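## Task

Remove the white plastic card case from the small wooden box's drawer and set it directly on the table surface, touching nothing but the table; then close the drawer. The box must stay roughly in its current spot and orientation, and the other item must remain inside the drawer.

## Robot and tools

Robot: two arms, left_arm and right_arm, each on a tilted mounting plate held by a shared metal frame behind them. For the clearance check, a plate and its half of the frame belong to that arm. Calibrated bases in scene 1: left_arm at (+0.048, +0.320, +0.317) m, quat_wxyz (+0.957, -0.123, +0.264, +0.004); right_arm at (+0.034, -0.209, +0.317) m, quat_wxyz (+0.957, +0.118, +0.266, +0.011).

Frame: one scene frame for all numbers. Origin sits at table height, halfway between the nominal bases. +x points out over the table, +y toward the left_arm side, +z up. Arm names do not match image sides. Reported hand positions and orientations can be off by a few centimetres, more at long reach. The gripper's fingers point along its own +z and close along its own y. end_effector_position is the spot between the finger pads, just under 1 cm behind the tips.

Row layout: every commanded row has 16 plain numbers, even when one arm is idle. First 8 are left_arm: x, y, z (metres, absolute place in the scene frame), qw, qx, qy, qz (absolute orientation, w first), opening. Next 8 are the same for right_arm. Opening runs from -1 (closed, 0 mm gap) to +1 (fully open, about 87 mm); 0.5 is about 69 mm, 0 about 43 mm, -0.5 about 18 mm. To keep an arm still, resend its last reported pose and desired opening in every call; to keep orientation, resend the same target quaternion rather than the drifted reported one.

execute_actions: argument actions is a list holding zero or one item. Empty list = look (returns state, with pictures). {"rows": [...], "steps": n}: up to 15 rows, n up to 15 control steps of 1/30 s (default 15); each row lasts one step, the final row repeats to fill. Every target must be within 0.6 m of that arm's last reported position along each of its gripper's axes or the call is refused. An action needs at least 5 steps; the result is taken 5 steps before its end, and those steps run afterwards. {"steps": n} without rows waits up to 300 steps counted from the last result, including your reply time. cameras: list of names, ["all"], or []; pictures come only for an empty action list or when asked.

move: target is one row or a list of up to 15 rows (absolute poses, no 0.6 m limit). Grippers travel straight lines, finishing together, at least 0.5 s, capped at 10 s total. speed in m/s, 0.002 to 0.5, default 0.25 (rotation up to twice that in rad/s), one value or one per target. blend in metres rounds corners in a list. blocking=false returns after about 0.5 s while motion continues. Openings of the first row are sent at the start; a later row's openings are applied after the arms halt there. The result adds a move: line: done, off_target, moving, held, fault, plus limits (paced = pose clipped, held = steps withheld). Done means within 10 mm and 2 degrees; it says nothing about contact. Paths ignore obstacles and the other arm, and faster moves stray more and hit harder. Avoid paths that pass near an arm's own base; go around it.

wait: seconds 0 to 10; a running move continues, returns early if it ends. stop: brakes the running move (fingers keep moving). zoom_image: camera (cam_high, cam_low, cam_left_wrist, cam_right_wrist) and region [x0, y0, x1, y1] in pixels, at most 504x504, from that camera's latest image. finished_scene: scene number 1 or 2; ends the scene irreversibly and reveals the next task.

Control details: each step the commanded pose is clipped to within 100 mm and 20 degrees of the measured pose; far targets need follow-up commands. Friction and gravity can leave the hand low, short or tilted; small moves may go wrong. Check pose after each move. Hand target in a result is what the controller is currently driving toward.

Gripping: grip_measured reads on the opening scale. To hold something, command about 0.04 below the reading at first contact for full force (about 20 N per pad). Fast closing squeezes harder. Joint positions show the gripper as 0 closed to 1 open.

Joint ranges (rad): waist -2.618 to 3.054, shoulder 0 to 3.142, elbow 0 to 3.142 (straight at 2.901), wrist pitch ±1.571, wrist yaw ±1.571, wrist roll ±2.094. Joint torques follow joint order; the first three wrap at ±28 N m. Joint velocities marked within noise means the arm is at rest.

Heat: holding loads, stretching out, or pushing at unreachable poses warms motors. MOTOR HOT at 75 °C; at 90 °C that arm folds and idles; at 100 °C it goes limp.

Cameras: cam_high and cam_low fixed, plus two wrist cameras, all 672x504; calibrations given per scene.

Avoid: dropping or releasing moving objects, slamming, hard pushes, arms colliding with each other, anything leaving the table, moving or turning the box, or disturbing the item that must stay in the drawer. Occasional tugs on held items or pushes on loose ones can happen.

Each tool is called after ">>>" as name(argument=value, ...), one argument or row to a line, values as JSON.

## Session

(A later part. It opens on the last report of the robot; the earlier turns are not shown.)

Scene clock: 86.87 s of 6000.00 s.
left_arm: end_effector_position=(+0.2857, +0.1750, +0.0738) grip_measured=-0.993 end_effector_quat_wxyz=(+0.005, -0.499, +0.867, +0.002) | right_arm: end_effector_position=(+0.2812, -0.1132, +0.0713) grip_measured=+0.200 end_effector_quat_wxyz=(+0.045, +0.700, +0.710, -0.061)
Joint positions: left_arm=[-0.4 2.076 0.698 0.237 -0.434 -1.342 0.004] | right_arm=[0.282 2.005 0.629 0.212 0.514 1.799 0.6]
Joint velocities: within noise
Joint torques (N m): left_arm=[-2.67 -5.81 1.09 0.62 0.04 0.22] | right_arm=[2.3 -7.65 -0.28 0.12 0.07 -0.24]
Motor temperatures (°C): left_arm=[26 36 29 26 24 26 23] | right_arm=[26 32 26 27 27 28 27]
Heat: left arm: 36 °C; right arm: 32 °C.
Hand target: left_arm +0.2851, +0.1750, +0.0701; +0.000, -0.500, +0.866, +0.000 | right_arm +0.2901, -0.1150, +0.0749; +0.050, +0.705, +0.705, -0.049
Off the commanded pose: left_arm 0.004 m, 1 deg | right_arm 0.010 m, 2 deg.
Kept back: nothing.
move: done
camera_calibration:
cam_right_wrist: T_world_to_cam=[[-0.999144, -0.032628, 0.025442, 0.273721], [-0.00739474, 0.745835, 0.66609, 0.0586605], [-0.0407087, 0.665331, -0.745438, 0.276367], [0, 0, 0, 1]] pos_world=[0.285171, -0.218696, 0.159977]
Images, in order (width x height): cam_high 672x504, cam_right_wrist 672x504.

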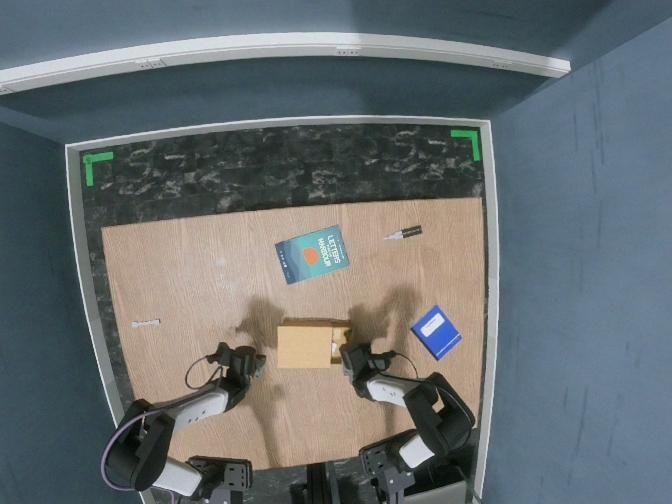

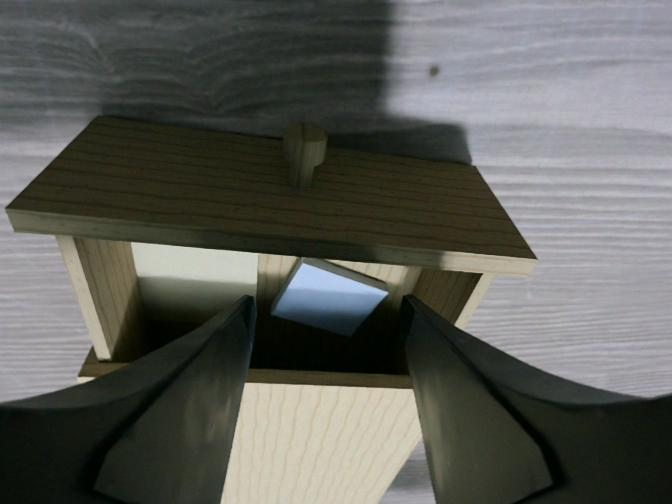

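>>> move(
  target=[
    [0.285,0.175,0.07,0,-0.5,0.866,0,-1,0.272,-0.108,0.088,0.0699,0.8046,0.5696,-0.1563,0.14],
    [0.285,0.175,0.07,0,-0.5,0.866,0,-1,0.269,-0.080,0.020,0.0699,0.8046,0.5696,-0.1563,0.14],
  ],
  speed=[0.25,0.1],
  blend=[0.004,0],
  cameras=["cam_right_wrist"],
)

Scene clock: 90.10 s of 6000.00 s.
left_arm: end_effector_position=(+0.2857, +0.1750, +0.0738) grip_measured=-0.993 end_effector_quat_wxyz=(+0.005, -0.499, +0.867, +0.002) | right_arm: end_effector_position=(+0.2716, -0.0844, +0.0254) grip_measured=+0.140 end_effector_quat_wxyz=(+0.037, +0.762, +0.639, -0.104)
Joint positions: left_arm=[-0.4 2.076 0.698 0.237 -0.434 -1.342 0.004] | right_arm=[0.339 2.264 0.819 0.137 0.544 2.101 0.57]
Joint velocities: within noise
Joint torques (N m): left_arm=[-2.7 -5.79 1.05 0.63 0.05 0.22] | right_arm=[4.42 -4.05 0.34 0 0.03 -0.07]
Motor temperatures (°C): left_arm=[26 36 29 26 24 26 23] | right_arm=[26 32 25 27 27 28 27]
Heat: left arm: 36 °C; right arm: 32 °C.
Hand target: left_arm +0.2851, +0.1750, +0.0701; +0.000, -0.500, +0.866, +0.000 | right_arm +0.2690, -0.0806, +0.0200; +0.033, +0.763, +0.637, -0.101
Off the commanded pose: left_arm 0.004 m, 1 deg | right_arm 0.007 m, 12 deg.
joint sent to its limit (right arm) — joint 6 (wrist roll), upper limit.
Kept back: nothing.
move: off_target (right_arm)
camera_calibration:
cam_right_wrist: T_world_to_cam=[[-0.983691, 0.161342, 0.0795072, 0.27701], [0.175466, 0.763583, 0.621412, 0.0207119], [0.0395496, 0.625228, -0.779439, 0.19829], [0, 0, 0, 1]] pos_world=[0.261015, -0.184485, 0.11966]
Images, in order (width x height): cam_right_wrist 672x504.

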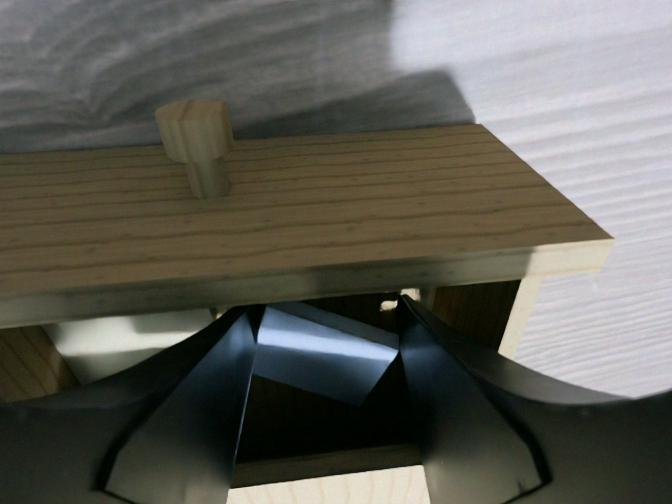

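>>> move(
  target=[
    [0.285,0.175,0.07,0,-0.5,0.866,0,-1,0.274,-0.100,0.072,0.1106,0.6985,0.6985,-0.1106,-0.5],
    [0.285,0.175,0.07,0,-0.5,0.866,0,-1,0.276,-0.080,0.040,0.1106,0.6985,0.6985,-0.1106,-0.5],
    [0.285,0.175,0.07,0,-0.5,0.866,0,-1,0.276,-0.076,0.021,0.1106,0.6985,0.6985,-0.1106,-0.5],
    [0.285,0.175,0.07,0,-0.5,0.866,0,-1,0.276,-0.115,0.021,0.0493,0.7054,0.7054,-0.0493,-0.5],
  ],
  speed=[0.25,0.15,0.1,0.08],
  blend=[0.006,0.004,0.001,0],
  cameras=["cam_right_wrist"],
)

Scene clock: 93.67 s of 6000.00 s.
left_arm: end_effector_position=(+0.2857, +0.1750, +0.0738) grip_measured=-0.993 end_effector_quat_wxyz=(+0.005, -0.499, +0.867, +0.002) | right_arm: end_effector_position=(+0.2706, -0.0988, +0.0221) grip_measured=+0.068 end_effector_quat_wxyz=(+0.030, +0.705, +0.708, -0.039)
Joint positions: left_arm=[-0.4 2.076 0.698 0.237 -0.434 -1.342 0.004] | right_arm=[0.242 2.252 0.685 0.446 0.448 1.756 0.534]
Joint velocities: within noise
Joint torques (N m): left_arm=[-2.66 -5.85 1.06 0.64 0.06 0.22] | right_arm=[1.02 -6.86 -1.74 0.11 0.47 -0.43]
Motor temperatures (°C): left_arm=[26 36 29 26 24 26 23] | right_arm=[26 32 25 27 27 28 27]
Heat: left arm: 36 °C; right arm: 32 °C.
Hand target: left_arm +0.2851, +0.1750, +0.0701; +0.000, -0.500, +0.866, +0.000 | right_arm +0.2755, -0.1148, +0.0210; +0.049, +0.705, +0.705, -0.050
Off the commanded pose: left_arm 0.004 m, 1 deg | right_arm 0.017 m, 3 deg.
Kept back: nothing.
move: off_target (right_arm)
camera_calibration:
cam_right_wrist: T_world_to_cam=[[-0.999613, -0.0242542, 0.013649, 0.266026], [-0.00760824, 0.709894, 0.704268, 0.076305], [-0.0267708, 0.703891, -0.709803, 0.228958], [0, 0, 0, 1]] pos_world=[0.272633, -0.208878, 0.105145]
Images, in order (width x height): cam_right_wrist 672x504.

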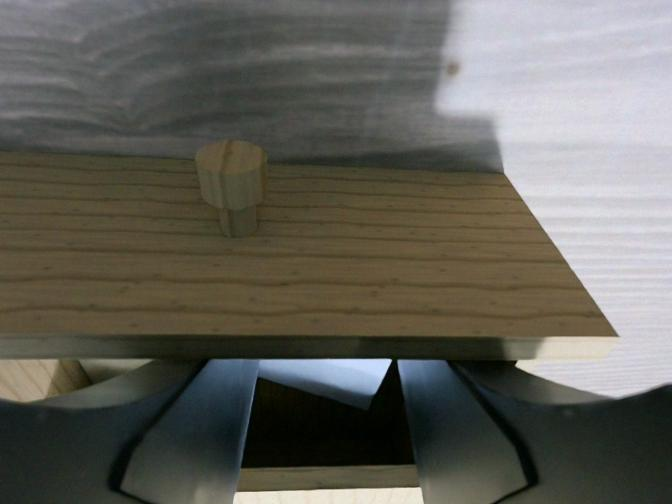

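>>> move(
  target=[
    [0.285,0.175,0.07,0,-0.5,0.866,0,-1,0.272,-0.118,0.030,0.0493,0.7054,0.7054,-0.0493,-0.15],
    [0.278,-0.125,0.15,0.0493,0.7054,0.7054,-0.0493,-0.15],
  ],
  speed=0.08,
  blend=0.008,
  cameras=["cam_high","cam_right_wrist"],
)


>>> move(
  target=[
    [0.285, 0.175, 0.07, 0, -0.5, 0.866, 0, -1, 0.272, -0.118, 0.030, 0.0493, 0.7054, 0.7054, -0.0493, -0.15],
    [0.278, -0.125, 0.15, 0.0493, 0.7054, 0.7054, -0.0493, -0.15],
  ],
  speed=0.08,
  blend=[0.008, 0],
)


>>> move(
  target=[0.285, 0.175, 0.07, 0.0, -0.5, 0.866, 0.0, -1.0, 0.276, -0.124, 0.06, 0.0493, 0.7054, 0.7054, -0.0493, -0.15],
  speed=0.08,
  cameras=["cam_high","cam_right_wrist"],
)

Scene clock: 95.87 s of 6000.00 s.
left_arm: end_effector_position=(+0.2857, +0.1750, +0.0738) grip_measured=-0.993 end_effector_quat_wxyz=(+0.005, -0.499, +0.867, +0.002) | right_arm: end_effector_position=(+0.2720, -0.1191, +0.0546) grip_measured=+0.067 end_effector_quat_wxyz=(+0.041, +0.705, +0.706, -0.048)
Joint positions: left_arm=[-0.4 2.076 0.698 0.237 -0.434 -1.342 0.004] | right_arm=[0.232 2.079 0.59 0.371 0.472 1.75 0.534]
Joint velocities: within noise
Joint torques (N m): left_arm=[-2.7 -5.78 1.06 0.64 0.07 0.22] | right_arm=[2.95 -8.02 -1.37 -0.03 0.3 -0.16]
Motor temperatures (°C): left_arm=[26 36 29 26 24 26 23] | right_arm=[26 32 25 27 27 28 27]
Heat: left arm: 36 °C; right arm: 32 °C.
Hand target: left_arm +0.2851, +0.1750, +0.0701; +0.000, -0.500, +0.866, +0.000 | right_arm +0.2758, -0.1238, +0.0597; +0.049, +0.705, +0.705, -0.049
Off the commanded pose: left_arm 0.004 m, 1 deg | right_arm 0.008 m, 1 deg.
Kept back: nothing.
move: done
camera_calibration:
cam_right_wrist: T_world_to_cam=[[-0.999713, -0.0218413, 0.00988003, 0.266996], [-0.00919325, 0.729948, 0.683441, 0.0718262], [-0.0221391, 0.683153, -0.729939, 0.263682], [0, 0, 0, 1]] pos_world=[0.273417, -0.226733, 0.140745]
Images, in order (width x height): cam_high 672x504, cam_right_wrist 672x504.

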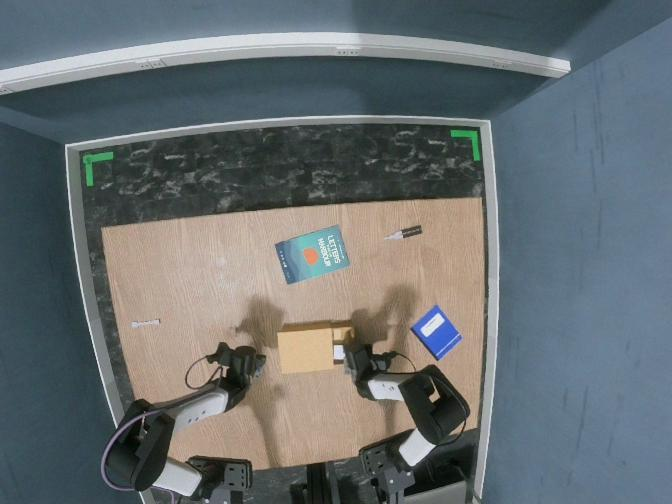

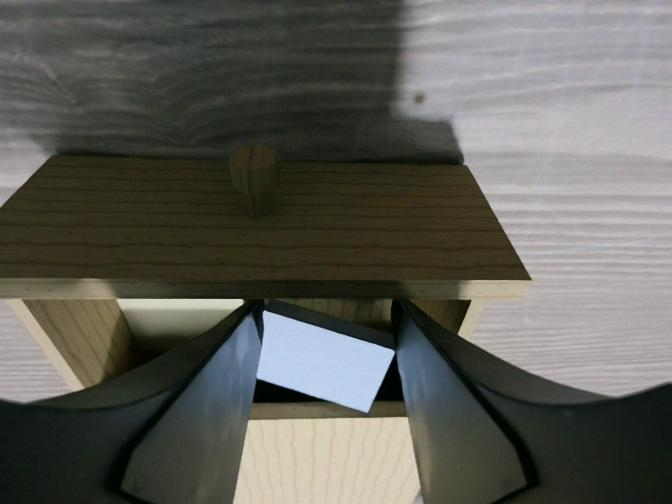

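>>> move(
  target=[0.285, 0.175, 0.07, 0.0, -0.5, 0.866, 0.0, -1.0, 0.282, -0.128, 0.14, 0.0493, 0.7054, 0.7054, -0.0493, -0.15],
  speed=0.15,
  cameras=["cam_right_wrist"],
)

>>> move(
  target=[0.285, 0.175, 0.07, 0.0, -0.5, 0.866, 0.0, -1.0, 0.42, -0.25, 0.08, 0.0493, 0.7054, 0.7054, -0.0493, -0.15],
  speed=0.25,
  cameras=["cam_high","cam_right_wrist"],
)

Scene clock: 97.33 s of 6000.00 s.
left_arm: end_effector_position=(+0.2857, +0.1750, +0.0738) grip_measured=-0.993 end_effector_quat_wxyz=(+0.005, -0.499, +0.867, +0.002) | right_arm: end_effector_position=(+0.2748, -0.1287, +0.1341) grip_measured=+0.067 end_effector_quat_wxyz=(+0.040, +0.703, +0.708, -0.056)
Joint positions: left_arm=[-0.4 2.076 0.698 0.237 -0.434 -1.342 0.004] | right_arm=[0.316 1.666 0.516 -0.025 0.514 1.838 0.534]
Joint velocities: within noise
Joint torques (N m): left_arm=[-2.69 -5.78 1.07 0.63 0.05 0.22] | right_arm=[3.88 -6.84 2.33 -0.11 0.27 -0.02]
Motor temperatures (°C): left_arm=[26 36 29 26 24 26 23] | right_arm=[26 33 25 27 27 28 27]
Heat: left arm: 36 °C; right arm: 33 °C.
Hand target: left_arm +0.2851, +0.1750, +0.0701; +0.000, -0.500, +0.866, +0.000 | right_arm +0.2819, -0.1279, +0.1397; +0.049, +0.705, +0.705, -0.049
Off the commanded pose: left_arm 0.004 m, 1 deg | right_arm 0.009 m, 1 deg.
Kept back: nothing.
move: done
camera_calibration:
cam_right_wrist: T_world_to_cam=[[-0.99937, -0.0268652, 0.0232017, 0.266308], [-0.00408992, 0.73641, 0.676523, 0.0248805], [-0.0352609, 0.676002, -0.736056, 0.331837], [0, 0, 0, 1]] pos_world=[0.277943, -0.23549, 0.221239]
Images, in order (width x height): cam_right_wrist 672x504.

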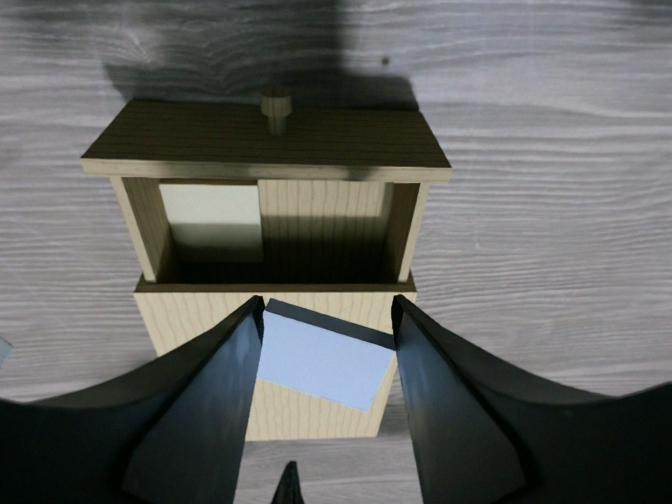

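Scene clock: 98.83 s of 6000.00 s.
left_arm: end_effector_position=(+0.2857, +0.1750, +0.0738) grip_measured=-0.993 end_effector_quat_wxyz=(+0.005, -0.499, +0.867, +0.002) | right_arm: end_effector_position=(+0.4237, -0.2518, +0.0850) grip_measured=+0.067 end_effector_quat_wxyz=(+0.060, +0.710, +0.700, -0.046)
Joint positions: left_arm=[-0.4 2.076 0.698 0.237 -0.434 -1.342 0.004] | right_arm=[-0.145 1.886 1.071 -0.138 0.303 1.405 0.534]
Joint velocities: within noise
Joint torques (N m): left_arm=[-2.65 -5.78 1.06 0.63 0.05 0.22] | right_arm=[1.54 -6.52 4.72 0.09 0.03 -0.25]
Motor temperatures (°C): left_arm=[26 36 29 26 24 26 23] | right_arm=[26 33 25 27 27 28 27]
Heat: left arm: 36 °C; right arm: 33 °C.
Hand target: left_arm +0.2851, +0.1750, +0.0701; +0.000, -0.500, +0.866, +0.000 | right_arm +0.4199, -0.2501, +0.0802; +0.049, +0.705, +0.705, -0.049
Off the commanded pose: left_arm 0.004 m, 1 deg | right_arm 0.006 m, 2 deg.
Kept back: nothing.
move: done
camera_calibration:
cam_right_wrist: T_world_to_cam=[[-0.999771, -0.00925462, -0.0193006, 0.421116], [-0.0197467, 0.746747, 0.664815, 0.159583], [0.00826003, 0.665044, -0.746758, 0.363947], [0, 0, 0, 1]] pos_world=[0.421165, -0.357312, 0.173815]
Images, in order (width x height): cam_high 672x504, cam_right_wrist 672x504.

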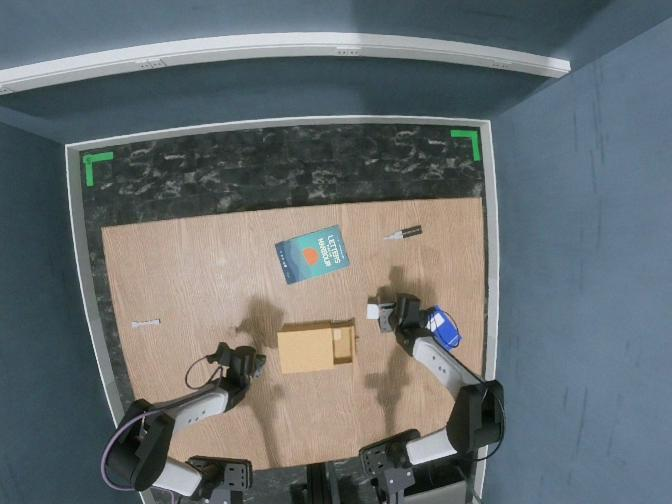

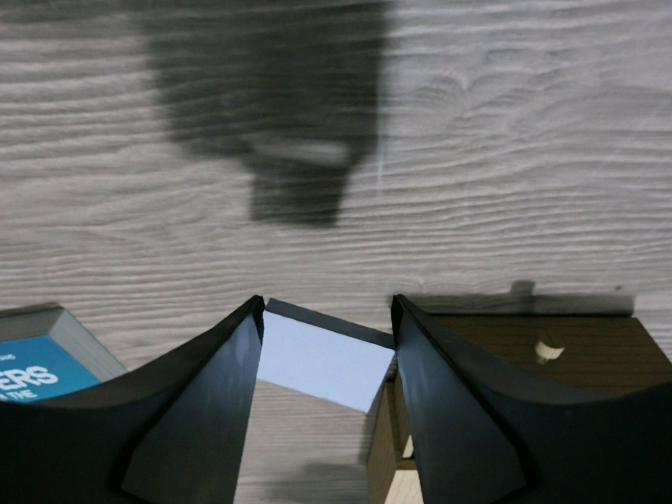

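>>> move(
  target=[0.285, 0.175, 0.07, 0.0, -0.5, 0.866, 0.0, -1.0, 0.42, -0.25, 0.024, 0.0493, 0.7054, 0.7054, -0.0493, -0.1],
  speed=0.15,
  cameras=[],
)

>>> move(
  target=[0.285, 0.175, 0.07, 0.0, -0.5, 0.866, 0.0, -1.0, 0.42, -0.25, 0.006, 0.0493, 0.7054, 0.7054, -0.0493, -0.05],
  speed=0.05,
  cameras=["cam_low","cam_right_wrist"],
)

Scene clock: 100.10 s of 6000.00 s.
left_arm: end_effector_position=(+0.2857, +0.1750, +0.0738) grip_measured=-0.993 end_effector_quat_wxyz=(+0.005, -0.499, +0.867, +0.002) | right_arm: end_effector_position=(+0.4179, -0.2481, +0.0292) grip_measured=+0.067 end_effector_quat_wxyz=(+0.048, +0.706, +0.705, -0.053)
Joint positions: left_arm=[-0.4 2.076 0.698 0.237 -0.434 -1.342 0.004] | right_arm=[-0.162 2.089 1.152 -0.04 0.29 1.385 0.534]
Joint velocities: within noise
Joint torques (N m): left_arm=[-2.71 -5.81 1.07 0.62 0.06 0.23] | right_arm=[1.16 -7.06 3.84 0.33 0.04 -0.27]
Motor temperatures (°C): left_arm=[26 36 29 26 24 26 23] | right_arm=[26 33 26 27 27 27 27]
Heat: left arm: 36 °C; right arm: 33 °C.
Hand target: left_arm +0.2851, +0.1750, +0.0701; +0.000, -0.500, +0.866, +0.000 | right_arm +0.4199, -0.2501, +0.0242; +0.049, +0.705, +0.705, -0.049
Off the commanded pose: left_arm 0.004 m, 1 deg | right_arm 0.006 m, 0 deg.
Kept back: nothing.
move: done
No camera images: "cameras" was empty.

Scene clock: 100.80 s of 6000.00 s.
left_arm: end_effector_position=(+0.2857, +0.1750, +0.0738) grip_measured=-0.993 end_effector_quat_wxyz=(+0.005, -0.499, +0.867, +0.002) | right_arm: end_effector_position=(+0.4184, -0.2477, +0.0147) grip_measured=+0.067 end_effector_quat_wxyz=(+0.047, +0.704, +0.706, -0.053)
Joint positions: left_arm=[-0.4 2.076 0.698 0.237 -0.434 -1.342 0.004] | right_arm=[-0.167 2.143 1.184 -0.018 0.285 1.377 0.534]
Joint velocities: within noise
Joint torques (N m): left_arm=[-2.65 -5.79 1.03 0.63 0.05 0.23] | right_arm=[1.03 -6.2 4.08 0.38 0.06 -0.21]
Motor temperatures (°C): left_arm=[26 36 29 26 24 26 23] | right_arm=[26 33 26 27 27 27 27]
Heat: left arm: 36 °C; right arm: 33 °C.
Hand target: left_arm +0.2851, +0.1750, +0.0701; +0.000, -0.500, +0.866, +0.000 | right_arm +0.4198, -0.2500, +0.0063; +0.049, +0.705, +0.705, -0.049
Off the commanded pose: left_arm 0.004 m, 1 deg | right_arm 0.009 m, 0 deg.
Kept back: nothing.
move: done
camera_calibration:
cam_right_wrist: T_world_to_cam=[[-0.999694, -0.022888, 0.00935018, 0.410669], [-0.0106491, 0.739908, 0.672624, 0.197518], [-0.0223133, 0.672319, -0.739926, 0.323162], [0, 0, 0, 1]] pos_world=[0.419858, -0.354013, 0.102421]
Images, in order (width x height): cam_low 672x504, cam_right_wrist 672x504.

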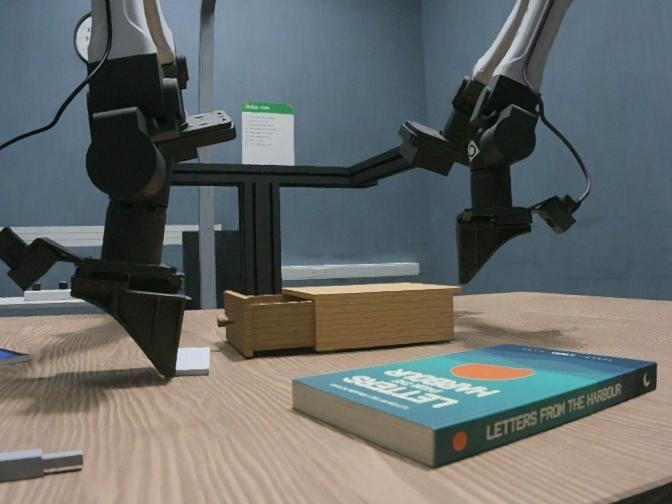

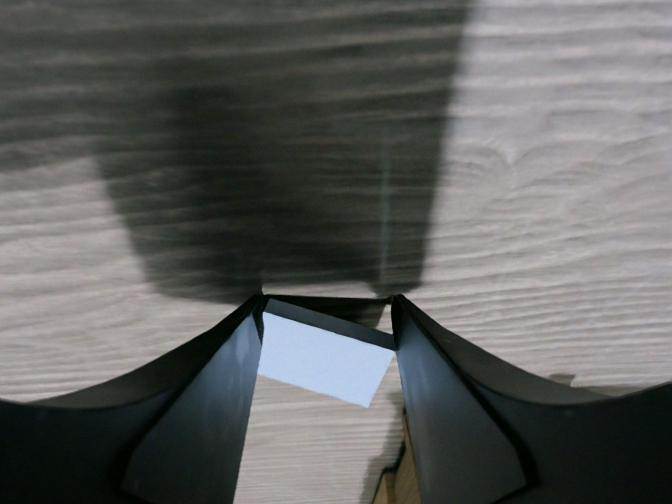

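>>> execute_actions(
  actions=[
    {"rows":[[0.285,0.175,0.07,0,-0.5,0.866,0,-1,0.42,-0.25,0.005,0.0493,0.7054,0.7054,-0.0493,0.04],[0.285,0.175,0.07,0,-0.5,0.866,0,-1,0.42,-0.25,0.005,0.0493,0.7054,0.7054,-0.0493,0.06],[0.285,0.175,0.07,0,-0.5,0.866,0,-1,0.42,-0.25,0.006,0.0493,0.7054,0.7054,-0.0493,0.08],[0.285,0.175,0.07,0,-0.5,0.866,0,-1,0.42,-0.25,0.006,0.0493,0.7054,0.7054,-0.0493,0.11],[0.285,0.175,0.07,0,-0.5,0.866,0,-1,0.42,-0.25,0.006,0.0493,0.7054,0.7054,-0.0493,0.15],[0.285,0.175,0.07,0,-0.5,0.866,0,-1,0.42,-0.25,0.006,0.0493,0.7054,0.7054,-0.0493,0.3]],"steps":15},
  ],
)

>>> move(
  target=[0.285, 0.175, 0.07, 0.0, -0.5, 0.866, 0.0, -1.0, 0.42, -0.26, 0.10, 0.0493, 0.7054, 0.7054, -0.0493, 0.3],
  speed=0.2,
  cameras=["cam_high","cam_right_wrist"],
)

Scene clock: 101.43 s of 6000.00 s.
left_arm: end_effector_position=(+0.2857, +0.1750, +0.0738) grip_measured=-0.993 end_effector_quat_wxyz=(+0.005, -0.499, +0.867, +0.002) | right_arm: end_effector_position=(+0.4183, -0.2469, +0.0145) grip_measured=+0.299 end_effector_quat_wxyz=(+0.046, +0.704, +0.707, -0.051)
Joint positions: left_arm=[-0.4 2.076 0.698 0.237 -0.434 -1.342 0.004] | right_arm=[-0.167 2.144 1.184 -0.018 0.282 1.375 0.65]
Joint velocities: within noise
Joint torques (N m): left_arm=[-2.67 -5.81 1.1 0.62 0.06 0.23] | right_arm=[0.91 -6.19 3.96 0.43 0.1 -0.2]
Motor temperatures (°C): left_arm=[26 36 29 26 24 26 23] | right_arm=[26 33 26 27 27 27 27]
Heat: left arm: 36 °C; right arm: 33 °C.
Steps of this call (1-9: nothing new was sent; 10-19: this action's first 10). Readings (end_effector_position of left_arm | right_arm):
10: (+0.2857, +0.1750, +0.0738) | (+0.4182, -0.2476, +0.0146)
11: (+0.2857, +0.1750, +0.0738) | (+0.4182, -0.2476, +0.0145)
13: (+0.2857, +0.1750, +0.0738) | (+0.4182, -0.2475, +0.0145)
17: (+0.2857, +0.1750, +0.0738) | (+0.4183, -0.2469, +0.0145)
19: the state above

Scene clock: 102.80 s of 6000.00 s.
left_arm: end_effector_position=(+0.2857, +0.1750, +0.0738) grip_measured=-0.993 end_effector_quat_wxyz=(+0.005, -0.499, +0.867, +0.002) | right_arm: end_effector_position=(+0.4163, -0.2579, +0.0906) grip_measured=+0.300 end_effector_quat_wxyz=(+0.044, +0.703, +0.708, -0.053)
Joint positions: left_arm=[-0.4 2.076 0.698 0.237 -0.434 -1.342 0.004] | right_arm=[-0.167 1.867 1.078 -0.193 0.282 1.375 0.65]
Joint velocities: within noise
Joint torques (N m): left_arm=[-2.69 -5.83 1.06 0.64 0.07 0.23] | right_arm=[1.7 -10.61 3.02 0.05 0.16 -0.11]
Motor temperatures (°C): left_arm=[26 36 29 26 24 26 23] | right_arm=[26 33 26 27 27 27 27]
Heat: left arm: 36 °C; right arm: 33 °C.
Hand target: left_arm +0.2851, +0.1750, +0.0701; +0.000, -0.500, +0.866, +0.000 | right_arm +0.4199, -0.2599, +0.0997; +0.049, +0.705, +0.705, -0.049
Off your previous action's commanded pose at its last step (step 5 of this call): left_arm 0.004 m, 1 deg | right_arm 0.009 m, 1 deg.
Off the commanded pose: left_arm 0.004 m, 1 deg | right_arm 0.010 m, 1 deg.
Kept back: nothing.
move: done
camera_calibration:
cam_right_wrist: T_world_to_cam=[[-0.999562, -0.0260464, 0.0140221, 0.40638], [-0.00971039, 0.736672, 0.67618, 0.152442], [-0.0279417, 0.675748, -0.736603, 0.389142], [0, 0, 0, 1]] pos_world=[0.418556, -0.364676, 0.177866]
Images, in order (width x height): cam_high 672x504, cam_right_wrist 672x504.

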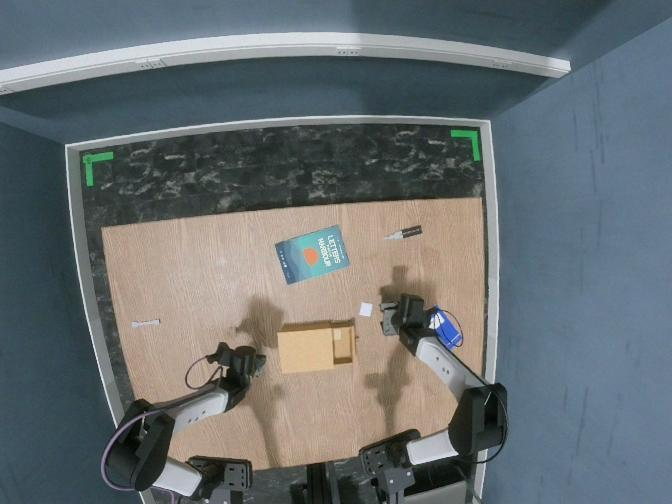

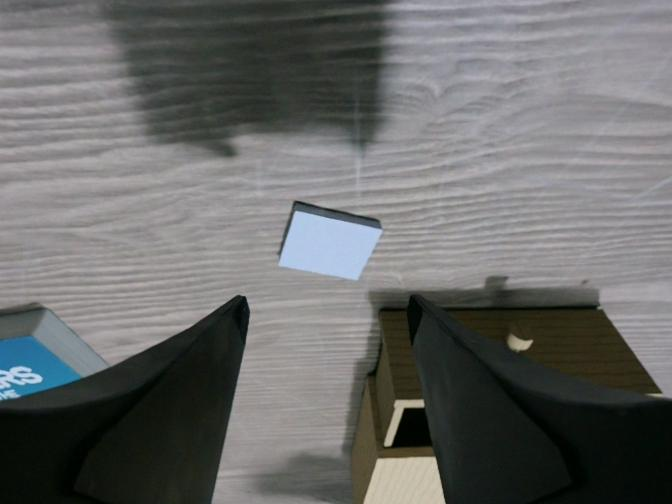

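>>> move(
  target=[0.29, 0.155, 0.045, 0.0, -0.5, 0.866, 0.0, -1.0, 0.303, -0.23, 0.06, -0.0308, 0.7064, 0.7064, 0.0308, 0.0],
  speed=0.25,
  cameras=["cam_right_wrist"],
)

>>> move(
  target=[0.29, 0.135, 0.045, 0.0, -0.5, 0.866, 0.0, -1.0, 0.303, -0.21, 0.036, -0.0308, 0.7064, 0.7064, 0.0308, 0.0],
  speed=0.12,
  cameras=["cam_right_wrist","cam_high"],
)

Scene clock: 104.73 s of 6000.00 s.
left_arm: end_effector_position=(+0.2912, +0.1598, +0.0470) grip_measured=-0.993 end_effector_quat_wxyz=(+0.003, -0.499, +0.867, +0.004) | right_arm: end_effector_position=(+0.3064, -0.2302, +0.0637) grip_measured=+0.000 end_effector_quat_wxyz=(-0.027, +0.708, +0.705, +0.029)
Joint positions: left_arm=[-0.402 2.211 0.802 0.258 -0.434 -1.347 0.004] | right_arm=[-0.295 1.898 0.656 0.237 -0.001 1.28 0.5]
Joint velocities: within noise
Joint torques (N m): left_arm=[-4.71 -6.17 0.92 0.63 -0.01 0.07] | right_arm=[0.01 -4.86 0.27 0.22 -0.08 -0.22]
Motor temperatures (°C): left_arm=[26 36 29 26 24 26 23] | right_arm=[25 33 26 27 27 27 27]
Heat: left arm: 36 °C; right arm: 33 °C.
Hand target: left_arm +0.2900, +0.1551, +0.0451; +0.000, -0.500, +0.866, +0.000 | right_arm +0.3029, -0.2300, +0.0601; -0.031, +0.706, +0.706, +0.031
Off the commanded pose: left_arm 0.005 m, 1 deg | right_arm 0.005 m, 1 deg.
Kept back: nothing.
move: done
camera_calibration:
cam_right_wrist: T_world_to_cam=[[-0.999839, -0.0171217, -0.00539106, 0.301009], [-0.0142591, 0.575131, 0.817937, 0.104336], [-0.0109039, 0.817882, -0.575283, 0.364765], [0, 0, 0, 1]] pos_world=[0.306426, -0.353188, 0.126125]
Images, in order (width x height): cam_right_wrist 672x504.

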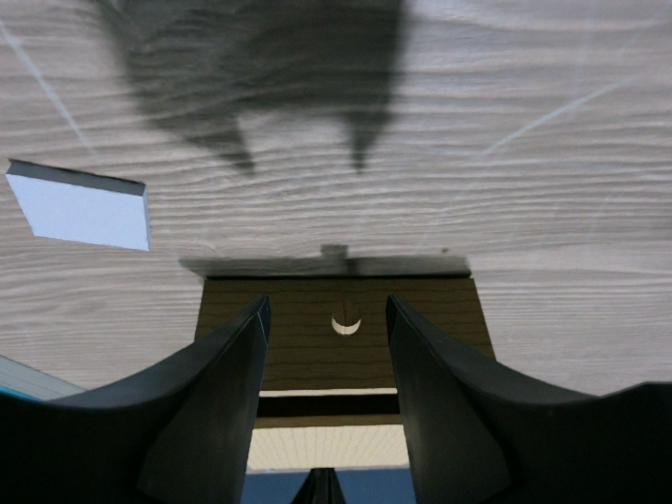

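Scene clock: 105.70 s of 6000.00 s.
left_arm: end_effector_position=(+0.2953, +0.1338, +0.0484) grip_measured=-0.993 end_effector_quat_wxyz=(+0.001, -0.502, +0.865, -0.011) | right_arm: end_effector_position=(+0.3028, -0.2107, +0.0400) grip_measured=+0.000 end_effector_quat_wxyz=(-0.034, +0.705, +0.708, +0.034)
Joint positions: left_arm=[-0.458 2.243 0.851 0.241 -0.434 -1.402 0.004] | right_arm=[-0.25 2.025 0.681 0.331 0.006 1.31 0.5]
Joint velocities: within noise
Joint torques (N m): left_arm=[-4.88 -6.27 1.17 0.43 -0.2 0.09] | right_arm=[1.76 -5.12 0.27 0.25 0.14 -0.04]
Motor temperatures (°C): left_arm=[26 37 29 26 24 26 23] | right_arm=[25 33 26 27 27 27 27]
Heat: left arm: 37 °C; right arm: 33 °C.
Hand target: left_arm +0.2900, +0.1352, +0.0451; +0.000, -0.500, +0.866, +0.000 | right_arm +0.3031, -0.2100, +0.0361; -0.031, +0.706, +0.706, +0.031
Off the commanded pose: left_arm 0.006 m, 1 deg | right_arm 0.004 m, 1 deg.
Kept back: nothing.
move: done
camera_calibration:
cam_right_wrist: T_world_to_cam=[[-0.999683, -0.0248276, -0.00409947, 0.29591], [-0.0173081, 0.560161, 0.828203, 0.10981], [-0.018266, 0.828012, -0.560413, 0.338895], [0, 0, 0, 1]] pos_world=[0.303907, -0.334773, 0.100189]
Images, in order (width x height): cam_high 672x504, cam_right_wrist 672x504.

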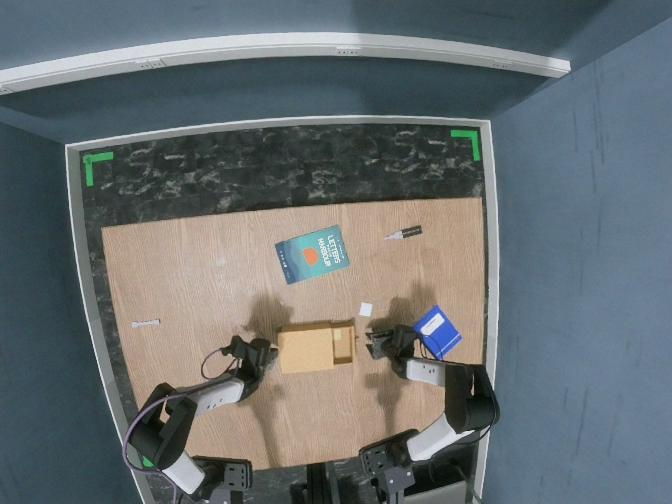

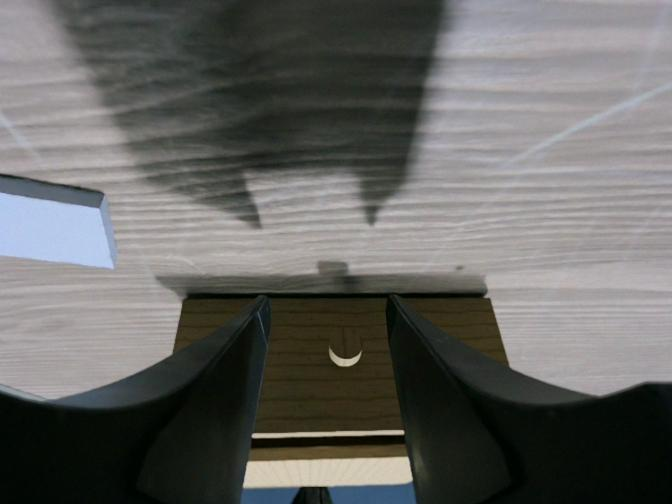

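>>> move(
  target=[0.289, 0.09, 0.045, 0.0, -0.5, 0.866, 0.0, -1.0, 0.3, -0.14, 0.036, -0.0308, 0.7064, 0.7064, 0.0308, 0.0],
  speed=0.07,
  cameras=["cam_right_wrist","cam_high"],
)

Scene clock: 107.23 s of 6000.00 s.
left_arm: end_effector_position=(+0.2906, +0.1173, +0.0446) grip_measured=-0.993 end_effector_quat_wxyz=(+0.022, -0.496, +0.867, +0.036) | right_arm: end_effector_position=(+0.3089, -0.1639, +0.0353) grip_measured=+0.000 end_effector_quat_wxyz=(+0.000, +0.716, +0.698, +0.010)
Joint positions: left_arm=[-0.548 2.313 0.963 0.097 -0.556 -1.51 0.003] | right_arm=[-0.041 2.078 0.67 0.406 0.198 1.513 0.5]
Joint velocities: within noise
Joint torques (N m): left_arm=[-7.6 -6.06 2.59 0.76 0.49 -0.02] | right_arm=[5.35 -4.49 -0.98 0.18 -0.48 -0.05]
Motor temperatures (°C): left_arm=[26 37 29 26 24 26 23] | right_arm=[26 33 26 27 27 27 27]
Heat: left arm: 37 °C; right arm: 33 °C.
Hand target: left_arm +0.2888, +0.0911, +0.0467; +0.000, -0.500, +0.866, +0.001 | right_arm +0.2994, -0.1411, +0.0369; -0.031, +0.707, +0.706, +0.030
Off the commanded pose: left_arm 0.027 m, 5 deg | right_arm 0.025 m, 5 deg.
Kept back: nothing.
move: off_target (left_arm, right_arm)
camera_calibration:
cam_right_wrist: T_world_to_cam=[[-0.999848, 0.00397477, -0.0170015, 0.308306], [-0.0107431, 0.627547, 0.778504, 0.0983573], [0.0137636, 0.778568, -0.627409, 0.281934], [0, 0, 0, 1]] pos_world=[0.305435, -0.282454, 0.105558]
Images, in order (width x height): cam_high 672x504, cam_right_wrist 672x504.

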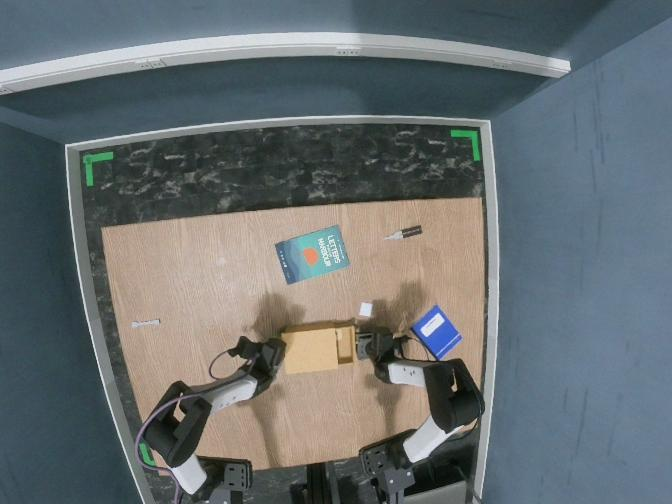

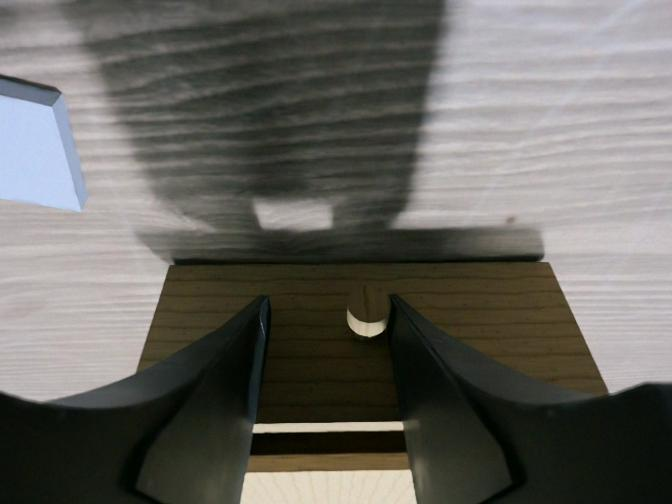

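>>> move(
  target=[0.289, 0.085, 0.045, 0.0, -0.5, 0.866, 0.0, -1.0, 0.293, -0.105, 0.036, -0.0308, 0.7064, 0.7064, 0.0308, 0.0],
  speed=0.07,
  cameras=["cam_right_wrist","cam_high"],
)

Scene clock: 110.67 s of 6000.00 s.
left_arm: end_effector_position=(+0.2903, +0.1174, +0.0448) grip_measured=-0.993 end_effector_quat_wxyz=(+0.026, -0.495, +0.867, +0.044) | right_arm: end_effector_position=(+0.3067, -0.1324, +0.0344) grip_measured=+0.000 end_effector_quat_wxyz=(+0.010, +0.717, +0.697, +0.012)
Joint positions: left_arm=[-0.556 2.318 0.976 0.073 -0.574 -1.523 0.003] | right_arm=[0.072 2.122 0.67 0.445 0.27 1.611 0.5]
Joint velocities: within noise
Joint torques (N m): left_arm=[-7.97 -5.89 2.84 0.82 0.62 -0.03] | right_arm=[6.45 -4.3 -1.09 0.09 -0.56 0]
Motor temperatures (°C): left_arm=[27 37 29 26 24 26 23] | right_arm=[26 33 25 27 27 27 27]
Heat: left arm: 37 °C; right arm: 33 °C.
Hand target: left_arm +0.2887, +0.0866, +0.0473; +0.000, -0.499, +0.867, +0.001 | right_arm +0.2925, -0.1067, +0.0372; -0.031, +0.707, +0.706, +0.030
Off the commanded pose: left_arm 0.032 m, 6 deg | right_arm 0.031 m, 5 deg.
Kept back: nothing.
move: off_target (left_arm, right_arm)
camera_calibration:
cam_right_wrist: T_world_to_cam=[[-0.999431, 0.00803201, -0.0327494, 0.306979], [-0.0201376, 0.636834, 0.770738, 0.0836148], [0.0270465, 0.770959, -0.63631, 0.252129], [0, 0, 0, 1]] pos_world=[0.301669, -0.250096, 0.106041]
Images, in order (width x height): cam_high 672x504, cam_right_wrist 672x504.

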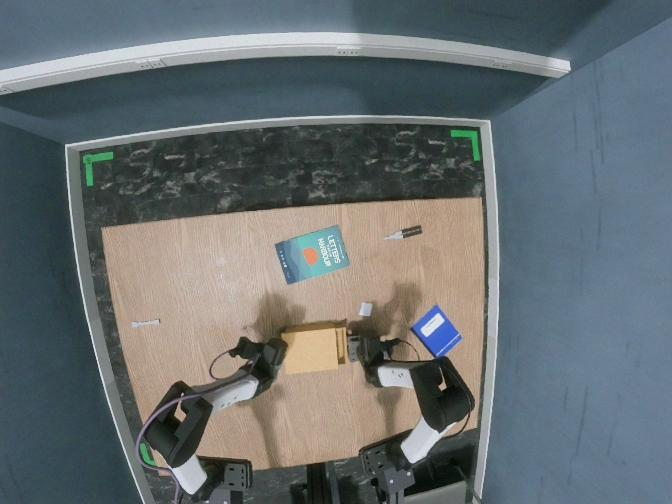

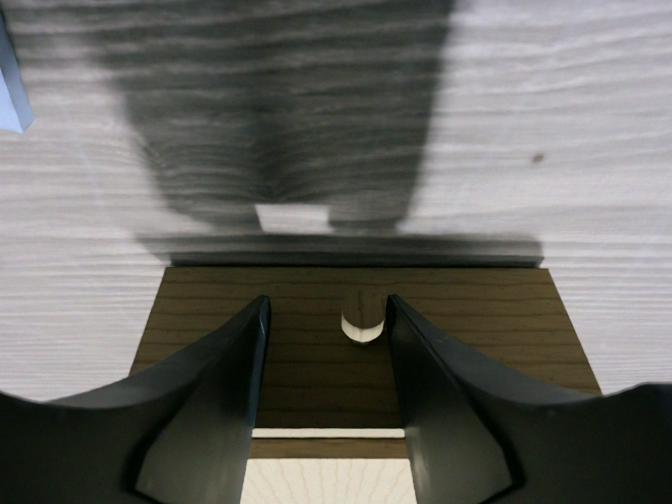

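>>> move(
  target=[0.289, 0.085, 0.045, 0.0, -0.5, 0.866, 0.0, -1.0, 0.29, -0.092, 0.036, -0.0308, 0.7064, 0.7064, 0.0308, 0.0],
  speed=0.06,
  cameras=["cam_right_wrist","cam_high","cam_low"],
)

>>> zoom_image(
  camera="cam_high",
  region=[255, 250, 405, 370],
)

Scene clock: 111.77 s of 6000.00 s.
left_arm: end_effector_position=(+0.2897, +0.1174, +0.0449) grip_measured=-0.993 end_effector_quat_wxyz=(+0.026, -0.494, +0.868, +0.045) | right_arm: end_effector_position=(+0.3028, -0.1243, +0.0336) grip_measured=+0.000 end_effector_quat_wxyz=(+0.017, +0.720, +0.694, +0.003)
Joint positions: left_arm=[-0.557 2.318 0.976 0.071 -0.576 -1.524 0.003] | right_arm=[0.112 2.139 0.67 0.448 0.314 1.656 0.5]
Joint velocities: within noise
Joint torques (N m): left_arm=[-7.87 -6 2.81 0.84 0.63 -0.03] | right_arm=[7.04 -4.07 -0.73 0.11 -0.79 -0.05]
Motor temperatures (°C): left_arm=[27 37 29 26 24 26 23] | right_arm=[26 33 25 27 27 27 27]
Heat: left arm: 37 °C; right arm: 33 °C.
Hand target: left_arm +0.2888, +0.0866, +0.0474; +0.000, -0.499, +0.867, +0.001 | right_arm +0.2892, -0.0941, +0.0376; -0.031, +0.707, +0.706, +0.029
Off the commanded pose: left_arm 0.032 m, 6 deg | right_arm 0.035 m, 7 deg.
Kept back: nothing.
move: off_target (left_arm, right_arm)
camera_calibration:
cam_right_wrist: T_world_to_cam=[[-0.999425, 0.0160458, -0.0298585, 0.303842], [-0.0121018, 0.653906, 0.756479, 0.0792662], [0.0316629, 0.756406, -0.653336, 0.242831], [0, 0, 0, 1]] pos_world=[0.296938, -0.240387, 0.107759]
Images, in order (width x height): cam_high 672x504, cam_low 672x504, cam_right_wrist 672x504.

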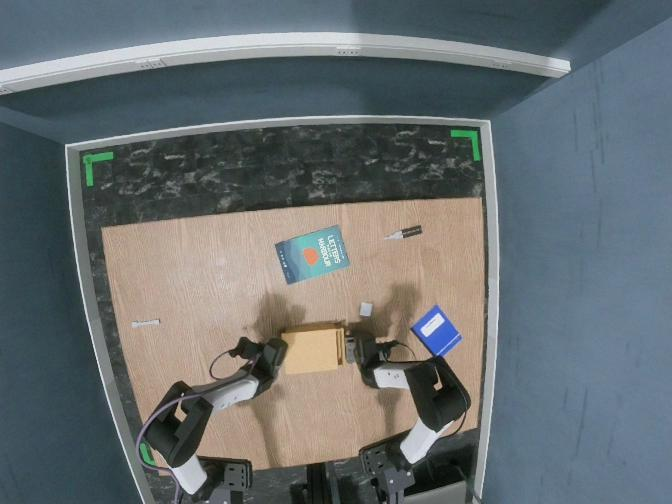

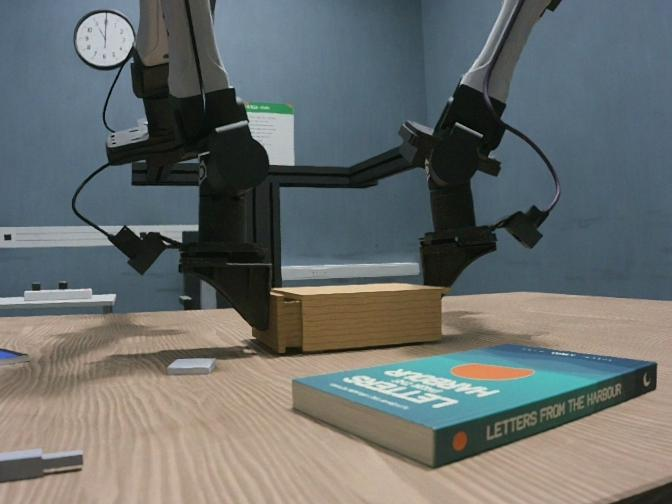

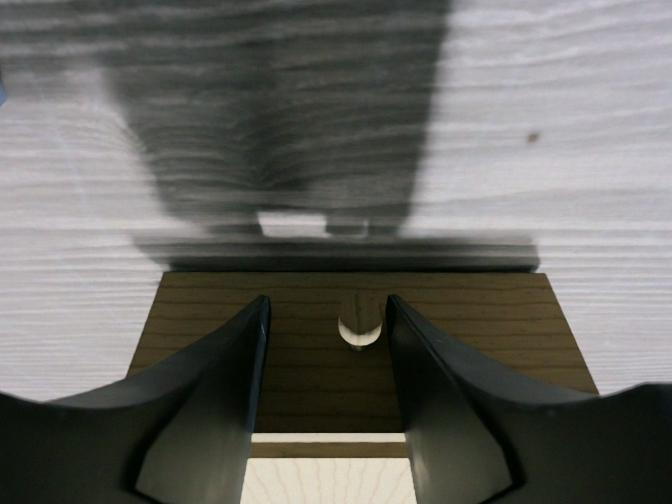

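Scaled by 3.360 from the camera's 672x504 image, which has a finer 960x720 frame.

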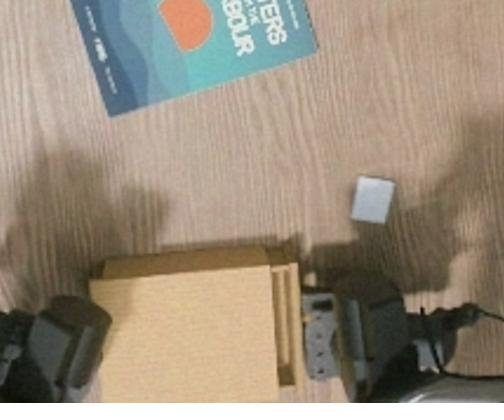

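>>> move(
  target=[0.289, 0.077, 0.045, 0.0, -0.5, 0.866, 0.0, -1.0, 0.285, -0.077, 0.036, -0.0308, 0.7064, 0.7064, 0.0308, 0.0],
  speed=0.06,
  cameras=["cam_right_wrist","cam_high","cam_low"],
)

>>> zoom_image(
  camera="cam_high",
  region=[255, 250, 405, 370],
)

Scene clock: 113.00 s of 6000.00 s.
left_arm: end_effector_position=(+0.2872, +0.1155, +0.0452) grip_measured=-0.993 end_effector_quat_wxyz=(+0.027, -0.489, +0.870, +0.055) | right_arm: end_effector_position=(+0.2978, -0.1103, +0.0331) grip_measured=+0.000 end_effector_quat_wxyz=(+0.016, +0.724, +0.690, +0.003)
Joint positions: left_arm=[-0.572 2.329 0.996 0.034 -0.593 -1.539 0.003] | right_arm=[0.16 2.164 0.67 0.458 0.337 1.71 0.5]
Joint velocities: within noise
Joint torques (N m): left_arm=[-8.29 -5.93 3.29 0.99 0.72 -0.11] | right_arm=[7.64 -4.07 -0.57 0.12 -0.77 -0.16]
Motor temperatures (°C): left_arm=[27 37 29 26 24 26 23] | right_arm=[26 33 25 27 27 27 27]
Heat: left arm: 37 °C; right arm: 33 °C.
Hand target: left_arm +0.2887, +0.0792, +0.0483; +0.000, -0.499, +0.867, +0.002 | right_arm +0.2841, -0.0792, +0.0377; -0.031, +0.707, +0.706, +0.029
Off the commanded pose: left_arm 0.039 m, 7 deg | right_arm 0.036 m, 7 deg.
Kept back: nothing.
move: off_target (left_arm, right_arm)
camera_calibration:
cam_right_wrist: T_world_to_cam=[[-0.999214, 0.0268133, -0.029188, 0.299678], [-0.00460175, 0.652965, 0.757374, 0.0679718], [0.0393664, 0.756914, -0.652328, 0.229832], [0, 0, 0, 1]] pos_world=[0.290708, -0.226381, 0.107193]
Images, in order (width x height): cam_high 672x504, cam_low 672x504, cam_right_wrist 672x504.

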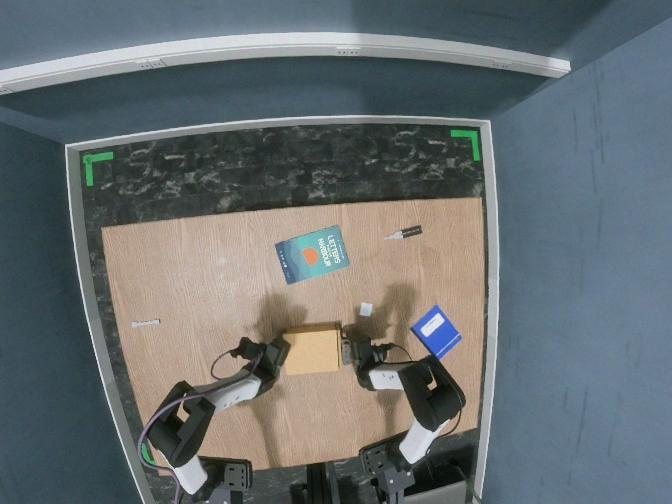

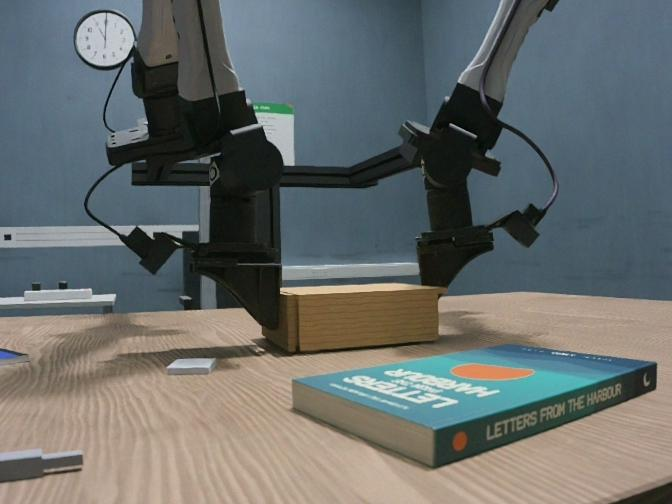

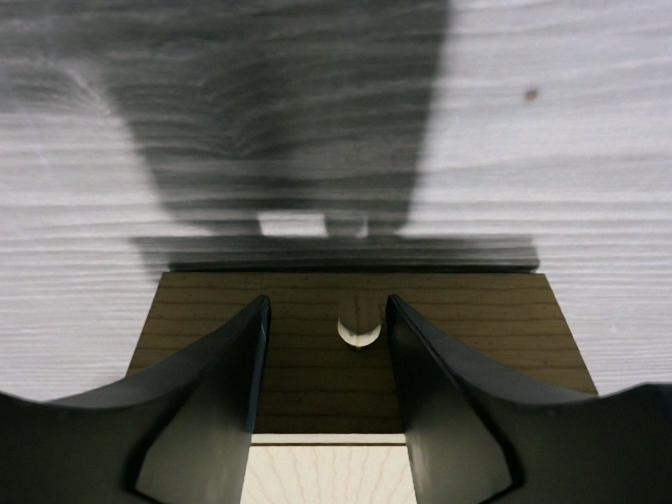

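Scaled by 3.360 from the camera's 672x504 image, which has a finer 960x720 frame.

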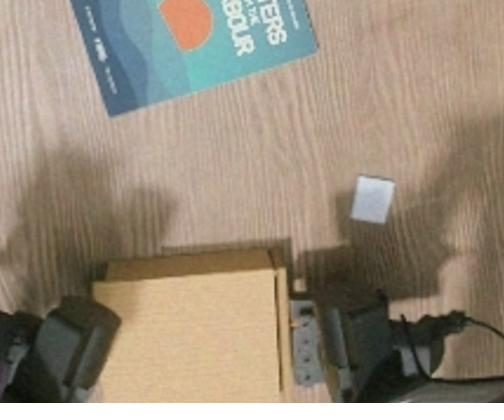

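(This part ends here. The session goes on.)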